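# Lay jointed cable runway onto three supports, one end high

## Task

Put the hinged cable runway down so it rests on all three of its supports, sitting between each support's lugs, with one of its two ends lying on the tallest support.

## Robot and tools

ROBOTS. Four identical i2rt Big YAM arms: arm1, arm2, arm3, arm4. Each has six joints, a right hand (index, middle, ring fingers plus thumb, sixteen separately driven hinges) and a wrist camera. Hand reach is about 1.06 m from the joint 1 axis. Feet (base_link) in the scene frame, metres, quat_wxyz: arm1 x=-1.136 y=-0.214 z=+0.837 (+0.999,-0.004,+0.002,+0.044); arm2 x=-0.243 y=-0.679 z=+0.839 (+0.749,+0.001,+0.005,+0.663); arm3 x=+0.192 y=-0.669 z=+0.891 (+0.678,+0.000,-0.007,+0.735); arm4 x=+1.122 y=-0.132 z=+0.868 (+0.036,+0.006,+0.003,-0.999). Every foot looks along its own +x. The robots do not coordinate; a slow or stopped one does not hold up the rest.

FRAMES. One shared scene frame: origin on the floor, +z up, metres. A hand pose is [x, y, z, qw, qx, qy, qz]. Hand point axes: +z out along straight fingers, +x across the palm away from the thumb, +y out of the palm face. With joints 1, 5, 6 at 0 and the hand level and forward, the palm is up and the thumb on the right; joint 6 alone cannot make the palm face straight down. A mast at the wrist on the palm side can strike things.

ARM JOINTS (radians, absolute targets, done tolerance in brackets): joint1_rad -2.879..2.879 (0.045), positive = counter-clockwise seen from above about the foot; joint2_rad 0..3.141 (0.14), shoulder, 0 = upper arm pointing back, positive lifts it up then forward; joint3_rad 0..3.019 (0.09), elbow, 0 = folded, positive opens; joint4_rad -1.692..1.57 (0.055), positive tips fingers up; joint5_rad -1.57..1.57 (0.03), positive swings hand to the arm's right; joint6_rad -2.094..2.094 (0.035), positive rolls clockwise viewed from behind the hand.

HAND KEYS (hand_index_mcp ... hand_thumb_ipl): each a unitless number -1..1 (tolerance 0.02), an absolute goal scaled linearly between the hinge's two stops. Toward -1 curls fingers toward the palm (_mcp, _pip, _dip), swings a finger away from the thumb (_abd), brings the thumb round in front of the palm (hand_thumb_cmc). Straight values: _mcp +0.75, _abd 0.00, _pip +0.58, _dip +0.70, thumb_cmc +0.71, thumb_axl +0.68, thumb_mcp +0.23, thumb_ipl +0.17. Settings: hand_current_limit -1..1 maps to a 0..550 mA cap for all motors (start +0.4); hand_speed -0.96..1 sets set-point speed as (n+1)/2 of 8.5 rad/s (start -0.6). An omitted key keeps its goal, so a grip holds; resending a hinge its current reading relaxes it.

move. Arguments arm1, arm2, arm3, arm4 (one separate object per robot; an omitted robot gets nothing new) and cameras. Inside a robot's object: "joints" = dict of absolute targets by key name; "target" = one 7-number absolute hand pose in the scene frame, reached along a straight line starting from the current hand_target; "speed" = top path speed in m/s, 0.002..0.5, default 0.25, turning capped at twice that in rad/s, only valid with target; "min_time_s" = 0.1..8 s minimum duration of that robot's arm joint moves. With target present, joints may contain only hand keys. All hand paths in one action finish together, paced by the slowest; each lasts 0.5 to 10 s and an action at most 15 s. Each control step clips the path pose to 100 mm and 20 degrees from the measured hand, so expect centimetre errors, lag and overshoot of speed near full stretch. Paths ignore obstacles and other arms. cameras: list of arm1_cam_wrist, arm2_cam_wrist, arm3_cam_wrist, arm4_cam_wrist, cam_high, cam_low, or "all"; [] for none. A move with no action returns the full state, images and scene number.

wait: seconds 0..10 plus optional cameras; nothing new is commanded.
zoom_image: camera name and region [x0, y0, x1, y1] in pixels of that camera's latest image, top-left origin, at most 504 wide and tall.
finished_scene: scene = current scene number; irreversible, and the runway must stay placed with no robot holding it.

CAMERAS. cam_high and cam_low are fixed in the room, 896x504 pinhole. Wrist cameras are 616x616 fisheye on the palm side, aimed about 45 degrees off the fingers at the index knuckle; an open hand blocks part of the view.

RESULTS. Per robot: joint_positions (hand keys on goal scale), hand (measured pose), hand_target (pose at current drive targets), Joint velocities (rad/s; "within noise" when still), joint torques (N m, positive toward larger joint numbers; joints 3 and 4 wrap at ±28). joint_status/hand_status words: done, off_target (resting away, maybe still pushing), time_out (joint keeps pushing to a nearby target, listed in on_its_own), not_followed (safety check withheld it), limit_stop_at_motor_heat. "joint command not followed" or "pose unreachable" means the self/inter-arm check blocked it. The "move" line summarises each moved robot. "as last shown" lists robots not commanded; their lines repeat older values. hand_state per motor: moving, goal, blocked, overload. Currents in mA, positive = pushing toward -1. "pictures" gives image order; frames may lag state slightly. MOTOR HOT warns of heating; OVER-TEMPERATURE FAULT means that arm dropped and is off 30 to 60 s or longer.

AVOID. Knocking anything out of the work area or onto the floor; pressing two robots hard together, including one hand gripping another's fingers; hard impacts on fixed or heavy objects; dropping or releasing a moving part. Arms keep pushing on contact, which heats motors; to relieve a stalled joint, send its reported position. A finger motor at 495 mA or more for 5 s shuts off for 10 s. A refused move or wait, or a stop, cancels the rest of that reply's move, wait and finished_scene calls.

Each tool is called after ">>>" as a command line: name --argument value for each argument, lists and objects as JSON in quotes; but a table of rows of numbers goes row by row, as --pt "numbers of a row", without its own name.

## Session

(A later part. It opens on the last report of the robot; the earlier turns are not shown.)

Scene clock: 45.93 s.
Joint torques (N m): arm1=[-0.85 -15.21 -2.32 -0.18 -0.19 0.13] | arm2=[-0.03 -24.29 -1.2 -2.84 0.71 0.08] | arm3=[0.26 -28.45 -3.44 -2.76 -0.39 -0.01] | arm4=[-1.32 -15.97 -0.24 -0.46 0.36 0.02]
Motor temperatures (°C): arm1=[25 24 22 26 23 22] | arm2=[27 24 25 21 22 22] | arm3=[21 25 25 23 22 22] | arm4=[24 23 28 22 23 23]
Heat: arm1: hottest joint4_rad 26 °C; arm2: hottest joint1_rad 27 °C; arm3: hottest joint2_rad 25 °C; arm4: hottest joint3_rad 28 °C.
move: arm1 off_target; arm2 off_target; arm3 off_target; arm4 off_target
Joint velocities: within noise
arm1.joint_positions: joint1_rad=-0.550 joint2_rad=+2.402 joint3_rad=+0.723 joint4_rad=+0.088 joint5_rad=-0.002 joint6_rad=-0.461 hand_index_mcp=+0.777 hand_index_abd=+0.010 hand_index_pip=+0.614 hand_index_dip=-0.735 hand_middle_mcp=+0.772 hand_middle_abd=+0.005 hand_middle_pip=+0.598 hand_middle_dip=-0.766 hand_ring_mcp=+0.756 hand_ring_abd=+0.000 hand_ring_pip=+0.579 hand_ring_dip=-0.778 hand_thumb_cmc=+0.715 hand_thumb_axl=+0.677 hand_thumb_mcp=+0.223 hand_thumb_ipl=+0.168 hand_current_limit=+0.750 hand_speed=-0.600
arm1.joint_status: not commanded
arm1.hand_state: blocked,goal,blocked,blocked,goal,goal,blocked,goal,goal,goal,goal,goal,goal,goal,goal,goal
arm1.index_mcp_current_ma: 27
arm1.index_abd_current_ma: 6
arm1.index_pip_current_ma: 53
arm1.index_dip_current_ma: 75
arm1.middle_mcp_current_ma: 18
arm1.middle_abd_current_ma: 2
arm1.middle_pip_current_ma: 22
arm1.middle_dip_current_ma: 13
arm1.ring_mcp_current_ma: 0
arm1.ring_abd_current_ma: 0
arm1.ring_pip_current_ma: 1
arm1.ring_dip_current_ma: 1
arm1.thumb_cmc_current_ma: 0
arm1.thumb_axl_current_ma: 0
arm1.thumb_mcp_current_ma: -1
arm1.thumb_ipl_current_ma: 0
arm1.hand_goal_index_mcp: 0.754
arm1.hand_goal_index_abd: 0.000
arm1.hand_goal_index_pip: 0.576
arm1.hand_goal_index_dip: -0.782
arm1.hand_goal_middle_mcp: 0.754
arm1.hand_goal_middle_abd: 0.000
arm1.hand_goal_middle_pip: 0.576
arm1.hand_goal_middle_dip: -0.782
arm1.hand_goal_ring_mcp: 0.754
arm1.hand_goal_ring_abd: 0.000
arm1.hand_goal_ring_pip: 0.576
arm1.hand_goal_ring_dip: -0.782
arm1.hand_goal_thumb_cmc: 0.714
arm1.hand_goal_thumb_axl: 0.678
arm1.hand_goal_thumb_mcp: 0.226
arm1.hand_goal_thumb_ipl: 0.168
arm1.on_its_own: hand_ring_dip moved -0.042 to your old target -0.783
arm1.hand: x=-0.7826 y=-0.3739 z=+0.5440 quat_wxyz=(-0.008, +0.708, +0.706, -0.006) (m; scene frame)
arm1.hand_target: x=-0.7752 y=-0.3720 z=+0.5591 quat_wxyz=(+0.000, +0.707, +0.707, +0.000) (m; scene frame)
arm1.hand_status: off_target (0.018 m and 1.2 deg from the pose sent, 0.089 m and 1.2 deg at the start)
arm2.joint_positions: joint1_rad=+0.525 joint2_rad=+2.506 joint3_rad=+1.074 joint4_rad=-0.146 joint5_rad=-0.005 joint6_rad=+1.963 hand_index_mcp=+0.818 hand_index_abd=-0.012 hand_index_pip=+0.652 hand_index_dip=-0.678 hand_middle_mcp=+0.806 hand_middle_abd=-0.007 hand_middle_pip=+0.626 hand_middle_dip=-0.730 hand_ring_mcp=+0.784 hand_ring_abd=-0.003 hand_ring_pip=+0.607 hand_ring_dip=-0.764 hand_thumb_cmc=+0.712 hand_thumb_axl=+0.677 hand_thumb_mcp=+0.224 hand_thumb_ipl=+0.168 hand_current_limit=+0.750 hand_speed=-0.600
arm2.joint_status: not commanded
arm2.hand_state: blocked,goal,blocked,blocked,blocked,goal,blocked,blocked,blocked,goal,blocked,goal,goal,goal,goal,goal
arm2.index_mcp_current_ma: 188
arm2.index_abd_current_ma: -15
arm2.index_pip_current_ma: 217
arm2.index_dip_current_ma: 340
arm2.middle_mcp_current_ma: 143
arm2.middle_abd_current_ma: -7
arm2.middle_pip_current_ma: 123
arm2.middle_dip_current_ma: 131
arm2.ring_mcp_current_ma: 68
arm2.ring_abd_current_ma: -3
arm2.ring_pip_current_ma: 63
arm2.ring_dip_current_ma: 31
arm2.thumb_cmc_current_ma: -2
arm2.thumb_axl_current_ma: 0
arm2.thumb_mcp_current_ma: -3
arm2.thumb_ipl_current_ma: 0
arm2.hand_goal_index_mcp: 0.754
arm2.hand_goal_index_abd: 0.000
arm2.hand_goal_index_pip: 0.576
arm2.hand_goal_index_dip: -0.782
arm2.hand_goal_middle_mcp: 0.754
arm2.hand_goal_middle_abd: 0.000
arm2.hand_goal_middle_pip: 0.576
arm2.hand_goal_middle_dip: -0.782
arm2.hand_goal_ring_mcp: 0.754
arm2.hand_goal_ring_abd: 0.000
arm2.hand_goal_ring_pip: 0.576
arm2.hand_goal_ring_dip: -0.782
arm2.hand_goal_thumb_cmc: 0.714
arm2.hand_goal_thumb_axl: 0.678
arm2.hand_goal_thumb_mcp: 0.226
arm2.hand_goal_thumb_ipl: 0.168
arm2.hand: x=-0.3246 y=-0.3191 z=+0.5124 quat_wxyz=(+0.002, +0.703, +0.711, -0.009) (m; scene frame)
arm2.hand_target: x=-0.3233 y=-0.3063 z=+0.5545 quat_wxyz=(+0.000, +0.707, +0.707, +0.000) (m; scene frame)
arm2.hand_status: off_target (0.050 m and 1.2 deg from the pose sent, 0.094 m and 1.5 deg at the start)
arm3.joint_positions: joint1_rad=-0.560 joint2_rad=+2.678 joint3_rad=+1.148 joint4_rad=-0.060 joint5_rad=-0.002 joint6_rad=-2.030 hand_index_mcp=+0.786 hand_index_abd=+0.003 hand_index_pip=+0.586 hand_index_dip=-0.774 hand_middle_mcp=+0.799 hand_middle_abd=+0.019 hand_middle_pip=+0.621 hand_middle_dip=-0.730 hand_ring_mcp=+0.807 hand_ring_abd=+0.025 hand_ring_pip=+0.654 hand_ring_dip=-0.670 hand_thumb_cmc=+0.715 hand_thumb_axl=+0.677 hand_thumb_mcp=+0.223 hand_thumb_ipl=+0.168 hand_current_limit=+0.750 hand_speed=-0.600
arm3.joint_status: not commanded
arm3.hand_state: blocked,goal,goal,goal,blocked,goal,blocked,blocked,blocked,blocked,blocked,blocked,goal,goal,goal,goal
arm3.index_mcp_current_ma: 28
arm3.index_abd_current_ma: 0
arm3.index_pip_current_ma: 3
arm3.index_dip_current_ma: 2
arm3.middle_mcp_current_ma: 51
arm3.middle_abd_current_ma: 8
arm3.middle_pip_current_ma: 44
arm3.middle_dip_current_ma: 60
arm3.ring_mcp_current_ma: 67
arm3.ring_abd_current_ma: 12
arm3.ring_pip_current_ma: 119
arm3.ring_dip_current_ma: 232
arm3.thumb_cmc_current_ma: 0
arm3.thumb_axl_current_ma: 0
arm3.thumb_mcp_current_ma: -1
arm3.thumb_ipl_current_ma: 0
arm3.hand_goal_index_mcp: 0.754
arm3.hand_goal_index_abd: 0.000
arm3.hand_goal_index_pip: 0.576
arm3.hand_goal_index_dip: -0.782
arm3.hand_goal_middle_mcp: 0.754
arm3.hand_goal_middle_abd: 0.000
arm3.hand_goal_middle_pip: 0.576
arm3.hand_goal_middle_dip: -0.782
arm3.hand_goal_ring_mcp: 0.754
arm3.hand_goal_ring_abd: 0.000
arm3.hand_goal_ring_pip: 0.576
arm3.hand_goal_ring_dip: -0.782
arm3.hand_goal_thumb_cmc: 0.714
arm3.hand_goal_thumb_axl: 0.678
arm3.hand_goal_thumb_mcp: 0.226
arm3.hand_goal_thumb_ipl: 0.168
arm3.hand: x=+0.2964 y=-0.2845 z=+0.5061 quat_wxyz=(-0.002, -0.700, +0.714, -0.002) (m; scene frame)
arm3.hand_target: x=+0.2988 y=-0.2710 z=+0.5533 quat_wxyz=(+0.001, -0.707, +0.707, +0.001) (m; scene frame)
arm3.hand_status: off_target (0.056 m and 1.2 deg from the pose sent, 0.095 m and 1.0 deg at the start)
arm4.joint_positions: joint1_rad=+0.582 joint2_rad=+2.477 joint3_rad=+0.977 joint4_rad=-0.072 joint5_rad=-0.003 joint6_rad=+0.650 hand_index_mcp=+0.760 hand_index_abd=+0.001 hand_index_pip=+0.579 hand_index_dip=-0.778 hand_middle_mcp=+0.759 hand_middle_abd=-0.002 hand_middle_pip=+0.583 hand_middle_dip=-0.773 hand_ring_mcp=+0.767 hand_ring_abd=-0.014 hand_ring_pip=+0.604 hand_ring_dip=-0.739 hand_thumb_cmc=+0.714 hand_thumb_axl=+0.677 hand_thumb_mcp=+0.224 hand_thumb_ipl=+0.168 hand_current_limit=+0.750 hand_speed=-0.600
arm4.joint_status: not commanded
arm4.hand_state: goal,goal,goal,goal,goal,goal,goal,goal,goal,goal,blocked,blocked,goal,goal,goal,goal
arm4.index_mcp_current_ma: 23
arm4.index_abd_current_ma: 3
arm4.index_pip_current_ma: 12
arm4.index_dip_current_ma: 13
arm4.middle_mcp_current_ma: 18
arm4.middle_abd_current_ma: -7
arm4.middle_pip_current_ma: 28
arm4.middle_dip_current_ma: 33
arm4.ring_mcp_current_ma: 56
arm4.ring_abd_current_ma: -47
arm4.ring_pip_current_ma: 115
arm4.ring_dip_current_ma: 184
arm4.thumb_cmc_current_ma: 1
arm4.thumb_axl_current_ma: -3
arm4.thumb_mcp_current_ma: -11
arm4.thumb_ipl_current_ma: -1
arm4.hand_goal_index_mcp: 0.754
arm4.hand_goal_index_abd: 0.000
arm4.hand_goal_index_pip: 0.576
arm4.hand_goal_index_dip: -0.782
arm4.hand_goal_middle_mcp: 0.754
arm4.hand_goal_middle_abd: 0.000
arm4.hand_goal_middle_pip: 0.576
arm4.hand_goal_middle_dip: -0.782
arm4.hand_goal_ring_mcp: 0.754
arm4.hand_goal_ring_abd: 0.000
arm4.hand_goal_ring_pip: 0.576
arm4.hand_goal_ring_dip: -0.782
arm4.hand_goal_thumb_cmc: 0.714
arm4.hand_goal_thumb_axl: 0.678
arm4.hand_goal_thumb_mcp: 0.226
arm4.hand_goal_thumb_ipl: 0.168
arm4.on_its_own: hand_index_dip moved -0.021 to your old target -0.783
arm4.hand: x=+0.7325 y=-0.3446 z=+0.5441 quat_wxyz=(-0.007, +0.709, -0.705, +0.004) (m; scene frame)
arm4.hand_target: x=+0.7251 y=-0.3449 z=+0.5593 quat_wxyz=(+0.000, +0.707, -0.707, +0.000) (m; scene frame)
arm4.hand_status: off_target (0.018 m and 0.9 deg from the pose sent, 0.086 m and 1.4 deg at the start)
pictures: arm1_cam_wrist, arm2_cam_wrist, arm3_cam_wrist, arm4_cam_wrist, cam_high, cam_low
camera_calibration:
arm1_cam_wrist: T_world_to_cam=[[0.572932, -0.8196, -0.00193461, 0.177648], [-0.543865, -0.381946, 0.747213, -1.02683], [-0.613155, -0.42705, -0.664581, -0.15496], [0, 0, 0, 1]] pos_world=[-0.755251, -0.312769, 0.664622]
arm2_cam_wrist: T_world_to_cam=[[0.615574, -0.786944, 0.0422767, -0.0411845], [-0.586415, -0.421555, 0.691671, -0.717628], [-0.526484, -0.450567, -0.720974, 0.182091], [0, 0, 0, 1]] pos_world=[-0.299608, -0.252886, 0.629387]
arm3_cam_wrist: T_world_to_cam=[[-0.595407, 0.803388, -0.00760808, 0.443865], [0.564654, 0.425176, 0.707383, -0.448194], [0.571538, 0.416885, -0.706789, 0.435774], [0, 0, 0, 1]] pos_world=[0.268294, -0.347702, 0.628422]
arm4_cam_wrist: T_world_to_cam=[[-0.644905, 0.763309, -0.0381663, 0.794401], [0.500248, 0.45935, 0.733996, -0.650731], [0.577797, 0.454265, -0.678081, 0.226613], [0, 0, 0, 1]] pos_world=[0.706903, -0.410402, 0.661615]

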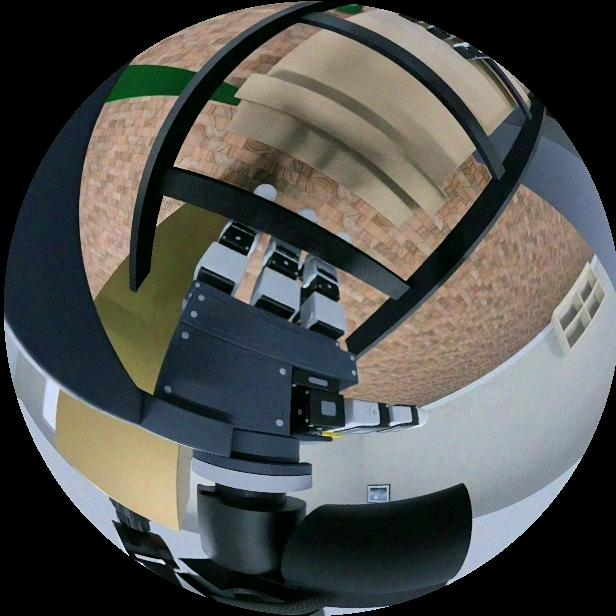

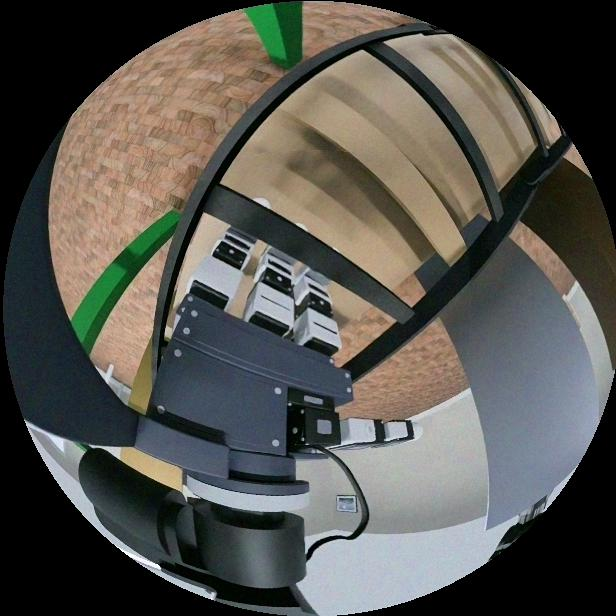

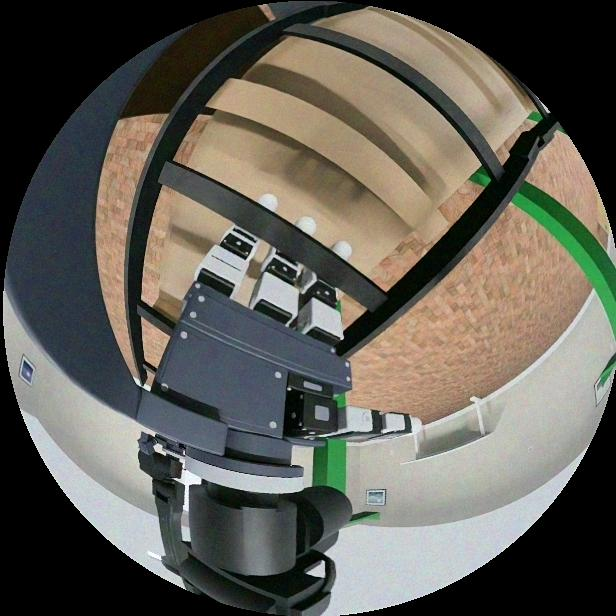

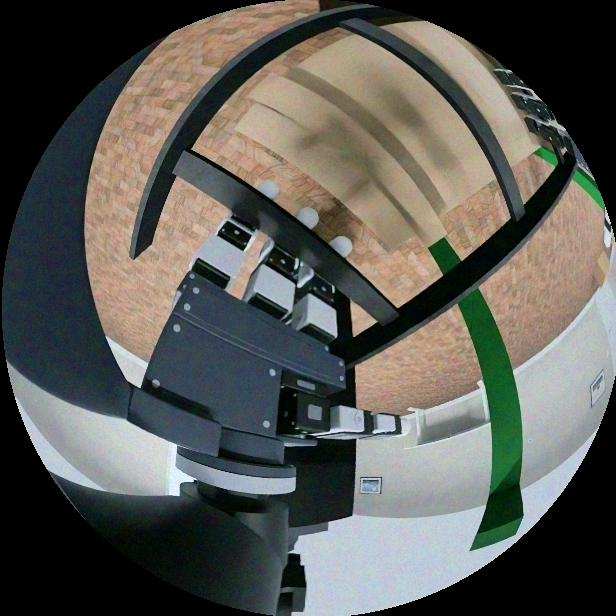

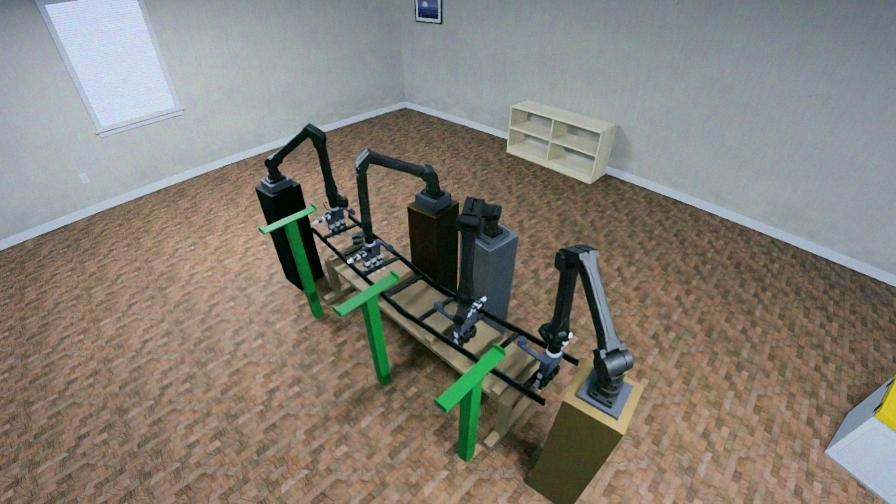

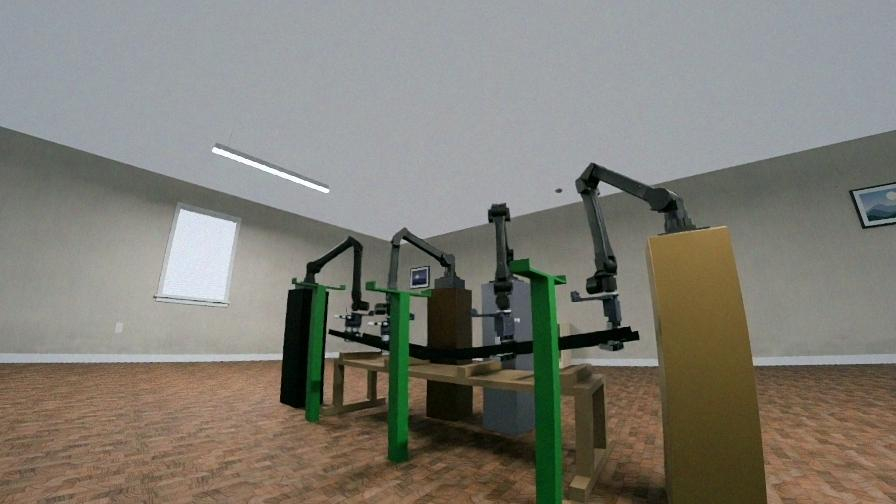

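>>> move --arm1 '{"target": [-0.775, -0.372, 0.46, 0, 0.7071, 0.7071, 0], "speed": 0.06}' --arm2 '{"target": [-0.328, -0.305, 0.455, 0, 0.7071, 0.7071, 0], "speed": 0.06}' --arm3 '{"target": [0.300, -0.27, 0.455, 0, 0.7071, -0.7071, 0], "speed": 0.06}' --arm4 '{"target": [0.725, -0.345, 0.46, 0, 0.7071, -0.7071, 0], "speed": 0.06}'

>>> move --arm2 '{"target": [-0.330, -0.350, 0.455, 0, 0.7071, 0.7071, 0], "speed": 0.06}' --arm3 '{"target": [0.302, -0.315, 0.455, 0, 0.7071, -0.7071, 0], "speed": 0.06}' --cameras '["arm2_cam_wrist", "arm3_cam_wrist"]'

Scene clock: 49.57 s.
Joint torques (N m): arm1=[-0.62 -14.45 -2.95 0.58 -0.19 0.1] | arm2=[0.56 -15.33 1.94 0.46 0.6 0.11] | arm3=[0.03 -16.56 2.14 -0.01 -0.78 0.07] | arm4=[-1.32 -13.63 0.83 0.35 0.21 0.02]
Motor temperatures (°C): arm1=[25 24 22 26 23 22] | arm2=[27 24 25 21 22 22] | arm3=[21 26 25 23 22 22] | arm4=[24 23 28 22 23 23]
Heat: arm1: hottest joint4_rad 26 °C; arm2: hottest joint1_rad 27 °C; arm3: hottest joint2_rad 26 °C; arm4: hottest joint3_rad 28 °C.
move: arm1 off_target; arm2 done; arm3 done; arm4 done
Joint velocities: within noise
arm1.joint_positions: joint1_rad=-0.550 joint2_rad=+2.696 joint3_rad=+0.891 joint4_rad=+0.206 joint5_rad=-0.002 joint6_rad=-0.454 hand_index_mcp=+0.777 hand_index_abd=+0.010 hand_index_pip=+0.602 hand_index_dip=-0.756 hand_middle_mcp=+0.778 hand_middle_abd=+0.002 hand_middle_pip=+0.605 hand_middle_dip=-0.747 hand_ring_mcp=+0.765 hand_ring_abd=-0.002 hand_ring_pip=+0.610 hand_ring_dip=-0.727 hand_thumb_cmc=+0.715 hand_thumb_axl=+0.677 hand_thumb_mcp=+0.223 hand_thumb_ipl=+0.168 hand_current_limit=+0.750 hand_speed=-0.600
arm1.joint_status: not commanded
arm1.hand_state: blocked,goal,blocked,blocked,blocked,goal,blocked,blocked,goal,goal,blocked,blocked,goal,goal,goal,goal
arm1.index_mcp_current_ma: 27
arm1.index_abd_current_ma: 5
arm1.index_pip_current_ma: 30
arm1.index_dip_current_ma: 30
arm1.middle_mcp_current_ma: 27
arm1.middle_abd_current_ma: 1
arm1.middle_pip_current_ma: 35
arm1.middle_dip_current_ma: 47
arm1.ring_mcp_current_ma: 8
arm1.ring_abd_current_ma: 0
arm1.ring_pip_current_ma: 44
arm1.ring_dip_current_ma: 95
arm1.thumb_cmc_current_ma: 0
arm1.thumb_axl_current_ma: 0
arm1.thumb_mcp_current_ma: -2
arm1.thumb_ipl_current_ma: 0
arm1.hand_goal_index_mcp: 0.754
arm1.hand_goal_index_abd: 0.000
arm1.hand_goal_index_pip: 0.576
arm1.hand_goal_index_dip: -0.782
arm1.hand_goal_middle_mcp: 0.754
arm1.hand_goal_middle_abd: 0.000
arm1.hand_goal_middle_pip: 0.576
arm1.hand_goal_middle_dip: -0.782
arm1.hand_goal_ring_mcp: 0.754
arm1.hand_goal_ring_abd: 0.000
arm1.hand_goal_ring_pip: 0.576
arm1.hand_goal_ring_dip: -0.782
arm1.hand_goal_thumb_cmc: 0.714
arm1.hand_goal_thumb_axl: 0.678
arm1.hand_goal_thumb_mcp: 0.226
arm1.hand_goal_thumb_ipl: 0.168
arm1.on_its_own: hand_index_dip moved -0.021 toward your old target -0.783
arm1.hand: x=-0.7862 y=-0.3737 z=+0.4486 quat_wxyz=(-0.011, +0.710, +0.704, -0.008) (m; scene frame)
arm1.hand_target: x=-0.7751 y=-0.3720 z=+0.4596 quat_wxyz=(+0.000, +0.707, +0.707, +0.000) (m; scene frame)
arm1.hand_status: off_target (0.016 m and 1.6 deg from the pose sent, 0.084 m and 1.2 deg at the start)
arm2.joint_positions: joint1_rad=+0.525 joint2_rad=+2.660 joint3_rad=+1.192 joint4_rad=-0.120 joint5_rad=-0.003 joint6_rad=+1.965 hand_index_mcp=+0.787 hand_index_abd=-0.001 hand_index_pip=+0.599 hand_index_dip=-0.764 hand_middle_mcp=+0.774 hand_middle_abd=-0.001 hand_middle_pip=+0.590 hand_middle_dip=-0.773 hand_ring_mcp=+0.758 hand_ring_abd=-0.001 hand_ring_pip=+0.582 hand_ring_dip=-0.777 hand_thumb_cmc=+0.712 hand_thumb_axl=+0.677 hand_thumb_mcp=+0.223 hand_thumb_ipl=+0.168 hand_current_limit=+0.750 hand_speed=-0.600
arm2.joint_status: not commanded
arm2.hand_state: blocked,goal,blocked,goal,blocked,goal,goal,goal,goal,goal,goal,goal,goal,goal,goal,goal
arm2.index_mcp_current_ma: 76
arm2.index_abd_current_ma: 0
arm2.index_pip_current_ma: 43
arm2.index_dip_current_ma: 30
arm2.middle_mcp_current_ma: 39
arm2.middle_abd_current_ma: 0
arm2.middle_pip_current_ma: 22
arm2.middle_dip_current_ma: 13
arm2.ring_mcp_current_ma: 4
arm2.ring_abd_current_ma: 0
arm2.ring_pip_current_ma: 6
arm2.ring_dip_current_ma: 6
arm2.thumb_cmc_current_ma: -1
arm2.thumb_axl_current_ma: 0
arm2.thumb_mcp_current_ma: -3
arm2.thumb_ipl_current_ma: 0
arm2.hand_goal_index_mcp: 0.754
arm2.hand_goal_index_abd: 0.000
arm2.hand_goal_index_pip: 0.576
arm2.hand_goal_index_dip: -0.782
arm2.hand_goal_middle_mcp: 0.754
arm2.hand_goal_middle_abd: 0.000
arm2.hand_goal_middle_pip: 0.576
arm2.hand_goal_middle_dip: -0.782
arm2.hand_goal_ring_mcp: 0.754
arm2.hand_goal_ring_abd: 0.000
arm2.hand_goal_ring_pip: 0.576
arm2.hand_goal_ring_dip: -0.782
arm2.hand_goal_thumb_cmc: 0.714
arm2.hand_goal_thumb_axl: 0.678
arm2.hand_goal_thumb_mcp: 0.226
arm2.hand_goal_thumb_ipl: 0.168
arm2.on_its_own: hand_index_dip moved -0.086 to your old target -0.783; hand_middle_dip moved -0.042 to your old target -0.783
arm2.hand: x=-0.3274 y=-0.3138 z=+0.4565 quat_wxyz=(+0.007, +0.704, +0.711, -0.010) (m; scene frame)
arm2.hand_target: x=-0.3280 y=-0.3051 z=+0.4552 quat_wxyz=(+0.000, +0.707, +0.707, +0.000) (m; scene frame)
arm2.hand_status: done (0.009 m and 1.5 deg from the pose sent, 0.059 m and 1.2 deg at the start)
arm3.joint_positions: joint1_rad=-0.558 joint2_rad=+2.804 joint3_rad=+1.274 joint4_rad=-0.056 joint5_rad=+0.008 joint6_rad=-2.039 hand_index_mcp=+0.757 hand_index_abd=-0.003 hand_index_pip=+0.579 hand_index_dip=-0.778 hand_middle_mcp=+0.767 hand_middle_abd=-0.002 hand_middle_pip=+0.587 hand_middle_dip=-0.768 hand_ring_mcp=+0.777 hand_ring_abd=-0.005 hand_ring_pip=+0.597 hand_ring_dip=-0.755 hand_thumb_cmc=+0.715 hand_thumb_axl=+0.677 hand_thumb_mcp=+0.223 hand_thumb_ipl=+0.168 hand_current_limit=+0.750 hand_speed=-0.600
arm3.joint_status: not commanded
arm3.hand_state: goal,goal,goal,goal,goal,goal,goal,goal,blocked,goal,blocked,blocked,goal,goal,goal,goal
arm3.index_mcp_current_ma: 0
arm3.index_abd_current_ma: 0
arm3.index_pip_current_ma: 0
arm3.index_dip_current_ma: 1
arm3.middle_mcp_current_ma: 6
arm3.middle_abd_current_ma: 0
arm3.middle_pip_current_ma: 3
arm3.middle_dip_current_ma: 6
arm3.ring_mcp_current_ma: 15
arm3.ring_abd_current_ma: -1
arm3.ring_pip_current_ma: 12
arm3.ring_dip_current_ma: 19
arm3.thumb_cmc_current_ma: 0
arm3.thumb_axl_current_ma: 0
arm3.thumb_mcp_current_ma: -1
arm3.thumb_ipl_current_ma: 0
arm3.hand_goal_index_mcp: 0.754
arm3.hand_goal_index_abd: 0.000
arm3.hand_goal_index_pip: 0.576
arm3.hand_goal_index_dip: -0.782
arm3.hand_goal_middle_mcp: 0.754
arm3.hand_goal_middle_abd: 0.000
arm3.hand_goal_middle_pip: 0.576
arm3.hand_goal_middle_dip: -0.782
arm3.hand_goal_ring_mcp: 0.754
arm3.hand_goal_ring_abd: 0.000
arm3.hand_goal_ring_pip: 0.576
arm3.hand_goal_ring_dip: -0.782
arm3.hand_goal_thumb_cmc: 0.714
arm3.hand_goal_thumb_axl: 0.678
arm3.hand_goal_thumb_mcp: 0.226
arm3.hand_goal_thumb_ipl: 0.168
arm3.on_its_own: hand_middle_dip moved -0.038 to your old target -0.783; hand_ring_dip moved -0.085 toward your old target -0.783
arm3.hand: x=+0.3026 y=-0.2748 z=+0.4581 quat_wxyz=(+0.002, -0.704, +0.710, -0.006) (m; scene frame)
arm3.hand_target: x=+0.3000 y=-0.2701 z=+0.4551 quat_wxyz=(+0.000, -0.707, +0.707, +0.000) (m; scene frame)
arm3.hand_status: done (0.006 m and 0.8 deg from the pose sent, 0.053 m and 1.2 deg at the start)
arm4.joint_positions: joint1_rad=+0.581 joint2_rad=+2.717 joint3_rad=+1.128 joint4_rad=+0.010 joint5_rad=+0.001 joint6_rad=+0.648 hand_index_mcp=+0.756 hand_index_abd=+0.001 hand_index_pip=+0.584 hand_index_dip=-0.765 hand_middle_mcp=+0.756 hand_middle_abd=-0.001 hand_middle_pip=+0.581 hand_middle_dip=-0.774 hand_ring_mcp=+0.756 hand_ring_abd=-0.003 hand_ring_pip=+0.579 hand_ring_dip=-0.778 hand_thumb_cmc=+0.714 hand_thumb_axl=+0.677 hand_thumb_mcp=+0.223 hand_thumb_ipl=+0.168 hand_current_limit=+0.750 hand_speed=-0.600
arm4.joint_status: not commanded
arm4.hand_state: goal,goal,goal,goal,goal,goal,goal,goal,goal,goal,goal,goal,goal,goal,goal,goal
arm4.index_mcp_current_ma: 8
arm4.index_abd_current_ma: 3
arm4.index_pip_current_ma: 32
arm4.index_dip_current_ma: 67
arm4.middle_mcp_current_ma: 8
arm4.middle_abd_current_ma: -4
arm4.middle_pip_current_ma: 17
arm4.middle_dip_current_ma: 30
arm4.ring_mcp_current_ma: 7
arm4.ring_abd_current_ma: -10
arm4.ring_pip_current_ma: 9
arm4.ring_dip_current_ma: 14
arm4.thumb_cmc_current_ma: 1
arm4.thumb_axl_current_ma: -3
arm4.thumb_mcp_current_ma: -12
arm4.thumb_ipl_current_ma: -1
arm4.hand_goal_index_mcp: 0.754
arm4.hand_goal_index_abd: 0.000
arm4.hand_goal_index_pip: 0.576
arm4.hand_goal_index_dip: -0.782
arm4.hand_goal_middle_mcp: 0.754
arm4.hand_goal_middle_abd: 0.000
arm4.hand_goal_middle_pip: 0.576
arm4.hand_goal_middle_dip: -0.782
arm4.hand_goal_ring_mcp: 0.754
arm4.hand_goal_ring_abd: 0.000
arm4.hand_goal_ring_pip: 0.576
arm4.hand_goal_ring_dip: -0.782
arm4.hand_goal_thumb_cmc: 0.714
arm4.hand_goal_thumb_axl: 0.678
arm4.hand_goal_thumb_mcp: 0.226
arm4.hand_goal_thumb_ipl: 0.168
arm4.hand: x=+0.7347 y=-0.3420 z=+0.4573 quat_wxyz=(-0.010, +0.709, -0.705, +0.002) (m; scene frame)
arm4.hand_target: x=+0.7251 y=-0.3449 z=+0.4601 quat_wxyz=(+0.000, +0.707, -0.707, +0.000) (m; scene frame)
arm4.hand_status: done (0.010 m and 1.2 deg from the pose sent, 0.084 m and 0.9 deg at the start)
pictures: none

Scene clock: 50.93 s.
Joint torques (N m): arm1=[-0.62 -14.45 -2.95 0.58 -0.19 0.1] | arm2=[1.49 -15.21 -0.88 0.34 0.07 0.26] | arm3=[-1.9 -16.21 -1.83 0.42 0.05 -0.11] | arm4=[-0.91 -13.27 0.84 0.42 0.2 0.01]
Motor temperatures (°C): arm1=[25 24 22 26 23 22] | arm2=[27 25 25 21 22 22] | arm3=[21 26 25 23 22 22] | arm4=[24 23 28 22 23 23]
Heat: arm1: hottest joint4_rad 26 °C; arm2: hottest joint1_rad 27 °C; arm3: hottest joint2_rad 26 °C; arm4: hottest joint3_rad 28 °C.
move: arm2 done; arm3 off_target
Joint velocities: within noise
arm1.joint_positions: joint1_rad=-0.550 joint2_rad=+2.696 joint3_rad=+0.891 joint4_rad=+0.206 joint5_rad=-0.002 joint6_rad=-0.454 hand_index_mcp=+0.777 hand_index_abd=+0.010 hand_index_pip=+0.602 hand_index_dip=-0.756 hand_middle_mcp=+0.778 hand_middle_abd=+0.002 hand_middle_pip=+0.605 hand_middle_dip=-0.747 hand_ring_mcp=+0.765 hand_ring_abd=-0.002 hand_ring_pip=+0.610 hand_ring_dip=-0.727 hand_thumb_cmc=+0.715 hand_thumb_axl=+0.677 hand_thumb_mcp=+0.223 hand_thumb_ipl=+0.168 hand_current_limit=+0.750 hand_speed=-0.600
arm1.joint_status: not commanded
arm1.hand_state: blocked,goal,blocked,blocked,blocked,goal,blocked,blocked,goal,goal,blocked,blocked,goal,goal,goal,goal
arm1.index_mcp_current_ma: 27
arm1.index_abd_current_ma: 5
arm1.index_pip_current_ma: 30
arm1.index_dip_current_ma: 30
arm1.middle_mcp_current_ma: 27
arm1.middle_abd_current_ma: 1
arm1.middle_pip_current_ma: 35
arm1.middle_dip_current_ma: 47
arm1.ring_mcp_current_ma: 8
arm1.ring_abd_current_ma: 0
arm1.ring_pip_current_ma: 44
arm1.ring_dip_current_ma: 95
arm1.thumb_cmc_current_ma: 0
arm1.thumb_axl_current_ma: 0
arm1.thumb_mcp_current_ma: -2
arm1.thumb_ipl_current_ma: 0
arm1.hand_goal_index_mcp: 0.754
arm1.hand_goal_index_abd: 0.000
arm1.hand_goal_index_pip: 0.576
arm1.hand_goal_index_dip: -0.782
arm1.hand_goal_middle_mcp: 0.754
arm1.hand_goal_middle_abd: 0.000
arm1.hand_goal_middle_pip: 0.576
arm1.hand_goal_middle_dip: -0.782
arm1.hand_goal_ring_mcp: 0.754
arm1.hand_goal_ring_abd: 0.000
arm1.hand_goal_ring_pip: 0.576
arm1.hand_goal_ring_dip: -0.782
arm1.hand_goal_thumb_cmc: 0.714
arm1.hand_goal_thumb_axl: 0.678
arm1.hand_goal_thumb_mcp: 0.226
arm1.hand_goal_thumb_ipl: 0.168
arm1.hand: x=-0.7862 y=-0.3737 z=+0.4486 quat_wxyz=(-0.011, +0.710, +0.704, -0.008) (m; scene frame)
arm1.hand_target: x=-0.7751 y=-0.3720 z=+0.4596 quat_wxyz=(+0.000, +0.707, +0.707, +0.000) (m; scene frame)
arm1.hand_status: not commanded
arm2.joint_positions: joint1_rad=+0.564 joint2_rad=+2.660 joint3_rad=+1.110 joint4_rad=-0.014 joint5_rad=+0.010 joint6_rad=+2.000 hand_index_mcp=+0.757 hand_index_abd=-0.001 hand_index_pip=+0.581 hand_index_dip=-0.776 hand_middle_mcp=+0.760 hand_middle_abd=-0.001 hand_middle_pip=+0.584 hand_middle_dip=-0.776 hand_ring_mcp=+0.759 hand_ring_abd=-0.004 hand_ring_pip=+0.585 hand_ring_dip=-0.772 hand_thumb_cmc=+0.712 hand_thumb_axl=+0.677 hand_thumb_mcp=+0.223 hand_thumb_ipl=+0.168 hand_current_limit=+0.750 hand_speed=-0.600
arm2.joint_status: not commanded
arm2.hand_state: goal,goal,goal,goal,goal,goal,goal,goal,goal,goal,goal,goal,goal,goal,goal,goal
arm2.index_mcp_current_ma: 3
arm2.index_abd_current_ma: -1
arm2.index_pip_current_ma: 5
arm2.index_dip_current_ma: 7
arm2.middle_mcp_current_ma: 7
arm2.middle_abd_current_ma: 0
arm2.middle_pip_current_ma: 9
arm2.middle_dip_current_ma: 8
arm2.ring_mcp_current_ma: 6
arm2.ring_abd_current_ma: -4
arm2.ring_pip_current_ma: 11
arm2.ring_dip_current_ma: 14
arm2.thumb_cmc_current_ma: -1
arm2.thumb_axl_current_ma: 0
arm2.thumb_mcp_current_ma: -3
arm2.thumb_ipl_current_ma: 0
arm2.hand_goal_index_mcp: 0.754
arm2.hand_goal_index_abd: 0.000
arm2.hand_goal_index_pip: 0.576
arm2.hand_goal_index_dip: -0.782
arm2.hand_goal_middle_mcp: 0.754
arm2.hand_goal_middle_abd: 0.000
arm2.hand_goal_middle_pip: 0.576
arm2.hand_goal_middle_dip: -0.782
arm2.hand_goal_ring_mcp: 0.754
arm2.hand_goal_ring_abd: 0.000
arm2.hand_goal_ring_pip: 0.576
arm2.hand_goal_ring_dip: -0.782
arm2.hand_goal_thumb_cmc: 0.714
arm2.hand_goal_thumb_axl: 0.678
arm2.hand_goal_thumb_mcp: 0.226
arm2.hand_goal_thumb_ipl: 0.168
arm2.hand: x=-0.3292 y=-0.3425 z=+0.4541 quat_wxyz=(-0.002, +0.702, +0.712, +0.001) (m; scene frame)
arm2.hand_target: x=-0.3299 y=-0.3498 z=+0.4550 quat_wxyz=(+0.000, +0.707, +0.707, +0.000) (m; scene frame)
arm2.hand_status: done (0.008 m and 0.8 deg from the pose sent, 0.036 m and 1.5 deg at the start)
arm3.joint_positions: joint1_rad=-0.587 joint2_rad=+2.804 joint3_rad=+1.214 joint4_rad=+0.037 joint5_rad=-0.012 joint6_rad=-2.077 hand_index_mcp=+0.760 hand_index_abd=+0.007 hand_index_pip=+0.591 hand_index_dip=-0.756 hand_middle_mcp=+0.761 hand_middle_abd=+0.004 hand_middle_pip=+0.587 hand_middle_dip=-0.766 hand_ring_mcp=+0.756 hand_ring_abd=-0.001 hand_ring_pip=+0.584 hand_ring_dip=-0.772 hand_thumb_cmc=+0.715 hand_thumb_axl=+0.677 hand_thumb_mcp=+0.223 hand_thumb_ipl=+0.168 hand_current_limit=+0.750 hand_speed=-0.600
arm3.joint_status: not commanded
arm3.hand_state: goal,goal,goal,blocked,goal,goal,goal,goal,goal,goal,goal,goal,goal,goal,goal,goal
arm3.index_mcp_current_ma: 2
arm3.index_abd_current_ma: 1
arm3.index_pip_current_ma: 7
arm3.index_dip_current_ma: 17
arm3.middle_mcp_current_ma: 2
arm3.middle_abd_current_ma: 0
arm3.middle_pip_current_ma: 3
arm3.middle_dip_current_ma: 7
arm3.ring_mcp_current_ma: 0
arm3.ring_abd_current_ma: 0
arm3.ring_pip_current_ma: 2
arm3.ring_dip_current_ma: 3
arm3.thumb_cmc_current_ma: 0
arm3.thumb_axl_current_ma: 0
arm3.thumb_mcp_current_ma: -1
arm3.thumb_ipl_current_ma: 0
arm3.hand_goal_index_mcp: 0.754
arm3.hand_goal_index_abd: 0.000
arm3.hand_goal_index_pip: 0.576
arm3.hand_goal_index_dip: -0.782
arm3.hand_goal_middle_mcp: 0.754
arm3.hand_goal_middle_abd: 0.000
arm3.hand_goal_middle_pip: 0.576
arm3.hand_goal_middle_dip: -0.782
arm3.hand_goal_ring_mcp: 0.754
arm3.hand_goal_ring_abd: 0.000
arm3.hand_goal_ring_pip: 0.576
arm3.hand_goal_ring_dip: -0.782
arm3.hand_goal_thumb_cmc: 0.714
arm3.hand_goal_thumb_axl: 0.678
arm3.hand_goal_thumb_mcp: 0.226
arm3.hand_goal_thumb_ipl: 0.168
arm3.hand: x=+0.3028 y=-0.2931 z=+0.4587 quat_wxyz=(+0.014, -0.707, +0.707, +0.008) (m; scene frame)
arm3.hand_target: x=+0.3014 y=-0.3146 z=+0.4552 quat_wxyz=(+0.000, -0.707, +0.707, +0.000) (m; scene frame)
arm3.hand_status: off_target (0.022 m and 1.9 deg from the pose sent, 0.040 m and 0.8 deg at the start)
arm4: as last shown
pictures: arm2_cam_wrist, arm3_cam_wrist
camera_calibration:
arm2_cam_wrist: T_world_to_cam=[[0.616469, -0.786728, 0.0320058, -0.0492051], [-0.591022, -0.435493, 0.678998, -0.690424], [-0.520249, -0.437497, -0.733442, 0.139361], [0, 0, 0, 1]] pos_world=[-0.30522, -0.278416, 0.572584]
arm3_cam_wrist: T_world_to_cam=[[-0.611781, 0.790868, 0.0158569, 0.444755], [0.54926, 0.410287, 0.727996, -0.423753], [0.569243, 0.454083, -0.685398, 0.403883], [0, 0, 0, 1]] pos_world=[0.274936, -0.361279, 0.578259]

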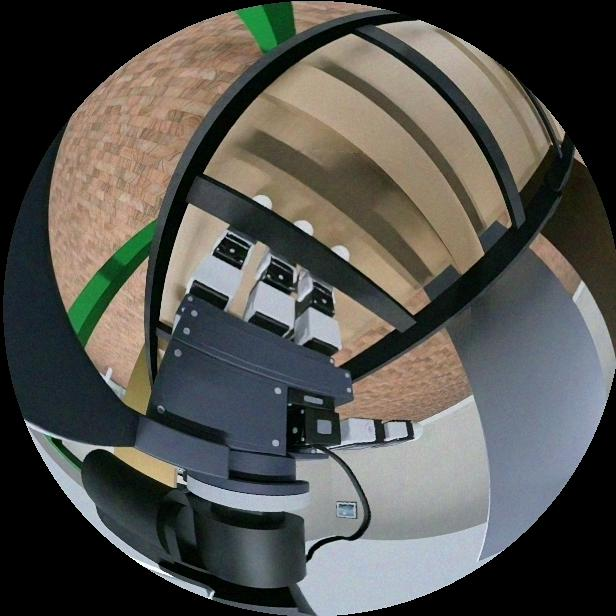

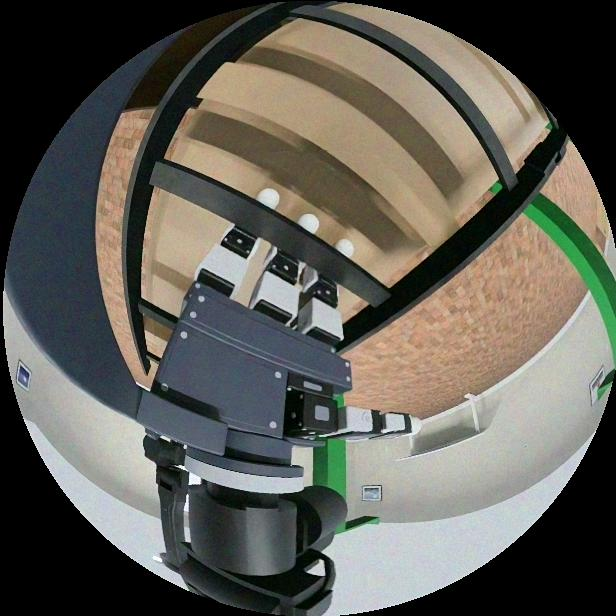

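>>> move --arm2 '{"target": [-0.332, -0.372, 0.455, 0, 0.7071, 0.7071, 0], "speed": 0.06}' --arm3 '{"target": [0.302, -0.34, 0.455, 0, 0.7071, -0.7071, 0], "speed": 0.06}' --cameras '[]'

Scene clock: 52.17 s.
Joint torques (N m): arm1=[-0.62 -14.45 -2.95 0.57 -0.19 0.1] | arm2=[1.96 -14.68 -1.99 0.21 0 0.2] | arm3=[-2.14 -15.62 -3.37 0.32 0.46 -0.12] | arm4=[-0.91 -13.45 0.84 0.38 0.19 -0.01]
Motor temperatures (°C): arm1=[25 24 22 26 23 22] | arm2=[27 25 25 21 22 22] | arm3=[21 26 25 23 22 22] | arm4=[24 23 28 22 23 23]
Heat: arm1: hottest joint4_rad 26 °C; arm2: hottest joint1_rad 27 °C; arm3: hottest joint2_rad 26 °C; arm4: hottest joint3_rad 28 °C.
move: arm2 off_target; arm3 off_target
Joint velocities: within noise
arm1, arm4: as last shown
arm2.joint_positions: joint1_rad=+0.588 joint2_rad=+2.660 joint3_rad=+1.072 joint4_rad=+0.038 joint5_rad=+0.012 joint6_rad=+2.029 hand_index_mcp=+0.756 hand_index_abd=-0.001 hand_index_pip=+0.579 hand_index_dip=-0.778 hand_middle_mcp=+0.759 hand_middle_abd=-0.002 hand_middle_pip=+0.584 hand_middle_dip=-0.773 hand_ring_mcp=+0.762 hand_ring_abd=-0.005 hand_ring_pip=+0.589 hand_ring_dip=-0.764 hand_thumb_cmc=+0.712 hand_thumb_axl=+0.677 hand_thumb_mcp=+0.223 hand_thumb_ipl=+0.168 hand_current_limit=+0.750 hand_speed=-0.600
arm2.joint_status: not commanded
arm2.hand_state: goal,goal,goal,goal,goal,goal,goal,goal,goal,goal,goal,goal,goal,goal,goal,goal
arm2.index_mcp_current_ma: 1
arm2.index_abd_current_ma: -1
arm2.index_pip_current_ma: 2
arm2.index_dip_current_ma: 3
arm2.middle_mcp_current_ma: 6
arm2.middle_abd_current_ma: -1
arm2.middle_pip_current_ma: 9
arm2.middle_dip_current_ma: 11
arm2.ring_mcp_current_ma: 10
arm2.ring_abd_current_ma: -5
arm2.ring_pip_current_ma: 21
arm2.ring_dip_current_ma: 30
arm2.thumb_cmc_current_ma: -1
arm2.thumb_axl_current_ma: 0
arm2.thumb_mcp_current_ma: -3
arm2.thumb_ipl_current_ma: 0
arm2.hand_goal_index_mcp: 0.754
arm2.hand_goal_index_abd: 0.000
arm2.hand_goal_index_pip: 0.576
arm2.hand_goal_index_dip: -0.782
arm2.hand_goal_middle_mcp: 0.754
arm2.hand_goal_middle_abd: 0.000
arm2.hand_goal_middle_pip: 0.576
arm2.hand_goal_middle_dip: -0.782
arm2.hand_goal_ring_mcp: 0.754
arm2.hand_goal_ring_abd: 0.000
arm2.hand_goal_ring_pip: 0.576
arm2.hand_goal_ring_dip: -0.782
arm2.hand_goal_thumb_cmc: 0.714
arm2.hand_goal_thumb_axl: 0.678
arm2.hand_goal_thumb_mcp: 0.226
arm2.hand_goal_thumb_ipl: 0.168
arm2.hand: x=-0.3327 y=-0.3568 z=+0.4536 quat_wxyz=(-0.009, +0.704, +0.710, +0.004) (m; scene frame)
arm2.hand_target: x=-0.3317 y=-0.3718 z=+0.4550 quat_wxyz=(+0.000, +0.707, +0.707, +0.000) (m; scene frame)
arm2.hand_status: off_target (0.015 m and 1.2 deg from the pose sent, 0.030 m and 0.8 deg at the start)
arm3.joint_positions: joint1_rad=-0.613 joint2_rad=+2.805 joint3_rad=+1.168 joint4_rad=+0.102 joint5_rad=-0.012 joint6_rad=-2.084 hand_index_mcp=+0.765 hand_index_abd=+0.010 hand_index_pip=+0.599 hand_index_dip=-0.745 hand_middle_mcp=+0.761 hand_middle_abd=+0.006 hand_middle_pip=+0.590 hand_middle_dip=-0.761 hand_ring_mcp=+0.756 hand_ring_abd=-0.001 hand_ring_pip=+0.582 hand_ring_dip=-0.773 hand_thumb_cmc=+0.715 hand_thumb_axl=+0.677 hand_thumb_mcp=+0.223 hand_thumb_ipl=+0.168 hand_current_limit=+0.750 hand_speed=-0.600
arm3.joint_status: not commanded
arm3.hand_state: goal,goal,blocked,blocked,goal,goal,goal,blocked,goal,goal,goal,goal,goal,goal,goal,goal
arm3.index_mcp_current_ma: 4
arm3.index_abd_current_ma: 3
arm3.index_pip_current_ma: 14
arm3.index_dip_current_ma: 33
arm3.middle_mcp_current_ma: 2
arm3.middle_abd_current_ma: 1
arm3.middle_pip_current_ma: 6
arm3.middle_dip_current_ma: 12
arm3.ring_mcp_current_ma: 0
arm3.ring_abd_current_ma: 0
arm3.ring_pip_current_ma: 1
arm3.ring_dip_current_ma: 3
arm3.thumb_cmc_current_ma: 0
arm3.thumb_axl_current_ma: 0
arm3.thumb_mcp_current_ma: -1
arm3.thumb_ipl_current_ma: 0
arm3.hand_goal_index_mcp: 0.754
arm3.hand_goal_index_abd: 0.000
arm3.hand_goal_index_pip: 0.576
arm3.hand_goal_index_dip: -0.782
arm3.hand_goal_middle_mcp: 0.754
arm3.hand_goal_middle_abd: 0.000
arm3.hand_goal_middle_pip: 0.576
arm3.hand_goal_middle_dip: -0.782
arm3.hand_goal_ring_mcp: 0.754
arm3.hand_goal_ring_abd: 0.000
arm3.hand_goal_ring_pip: 0.576
arm3.hand_goal_ring_dip: -0.782
arm3.hand_goal_thumb_cmc: 0.714
arm3.hand_goal_thumb_axl: 0.678
arm3.hand_goal_thumb_mcp: 0.226
arm3.hand_goal_thumb_ipl: 0.168
arm3.hand: x=+0.3055 y=-0.3080 z=+0.4586 quat_wxyz=(+0.023, -0.700, +0.713, +0.010) (m; scene frame)
arm3.hand_target: x=+0.3005 y=-0.3390 z=+0.4554 quat_wxyz=(+0.001, -0.700, +0.714, -0.004) (m; scene frame)
arm3.hand_status: off_target (0.032 m and 3.1 deg from the pose sent, 0.047 m and 1.9 deg at the start; a joint's target at an end of its range on 28 of 33 steps)
pictures: none
No camera images: "cameras" was empty.


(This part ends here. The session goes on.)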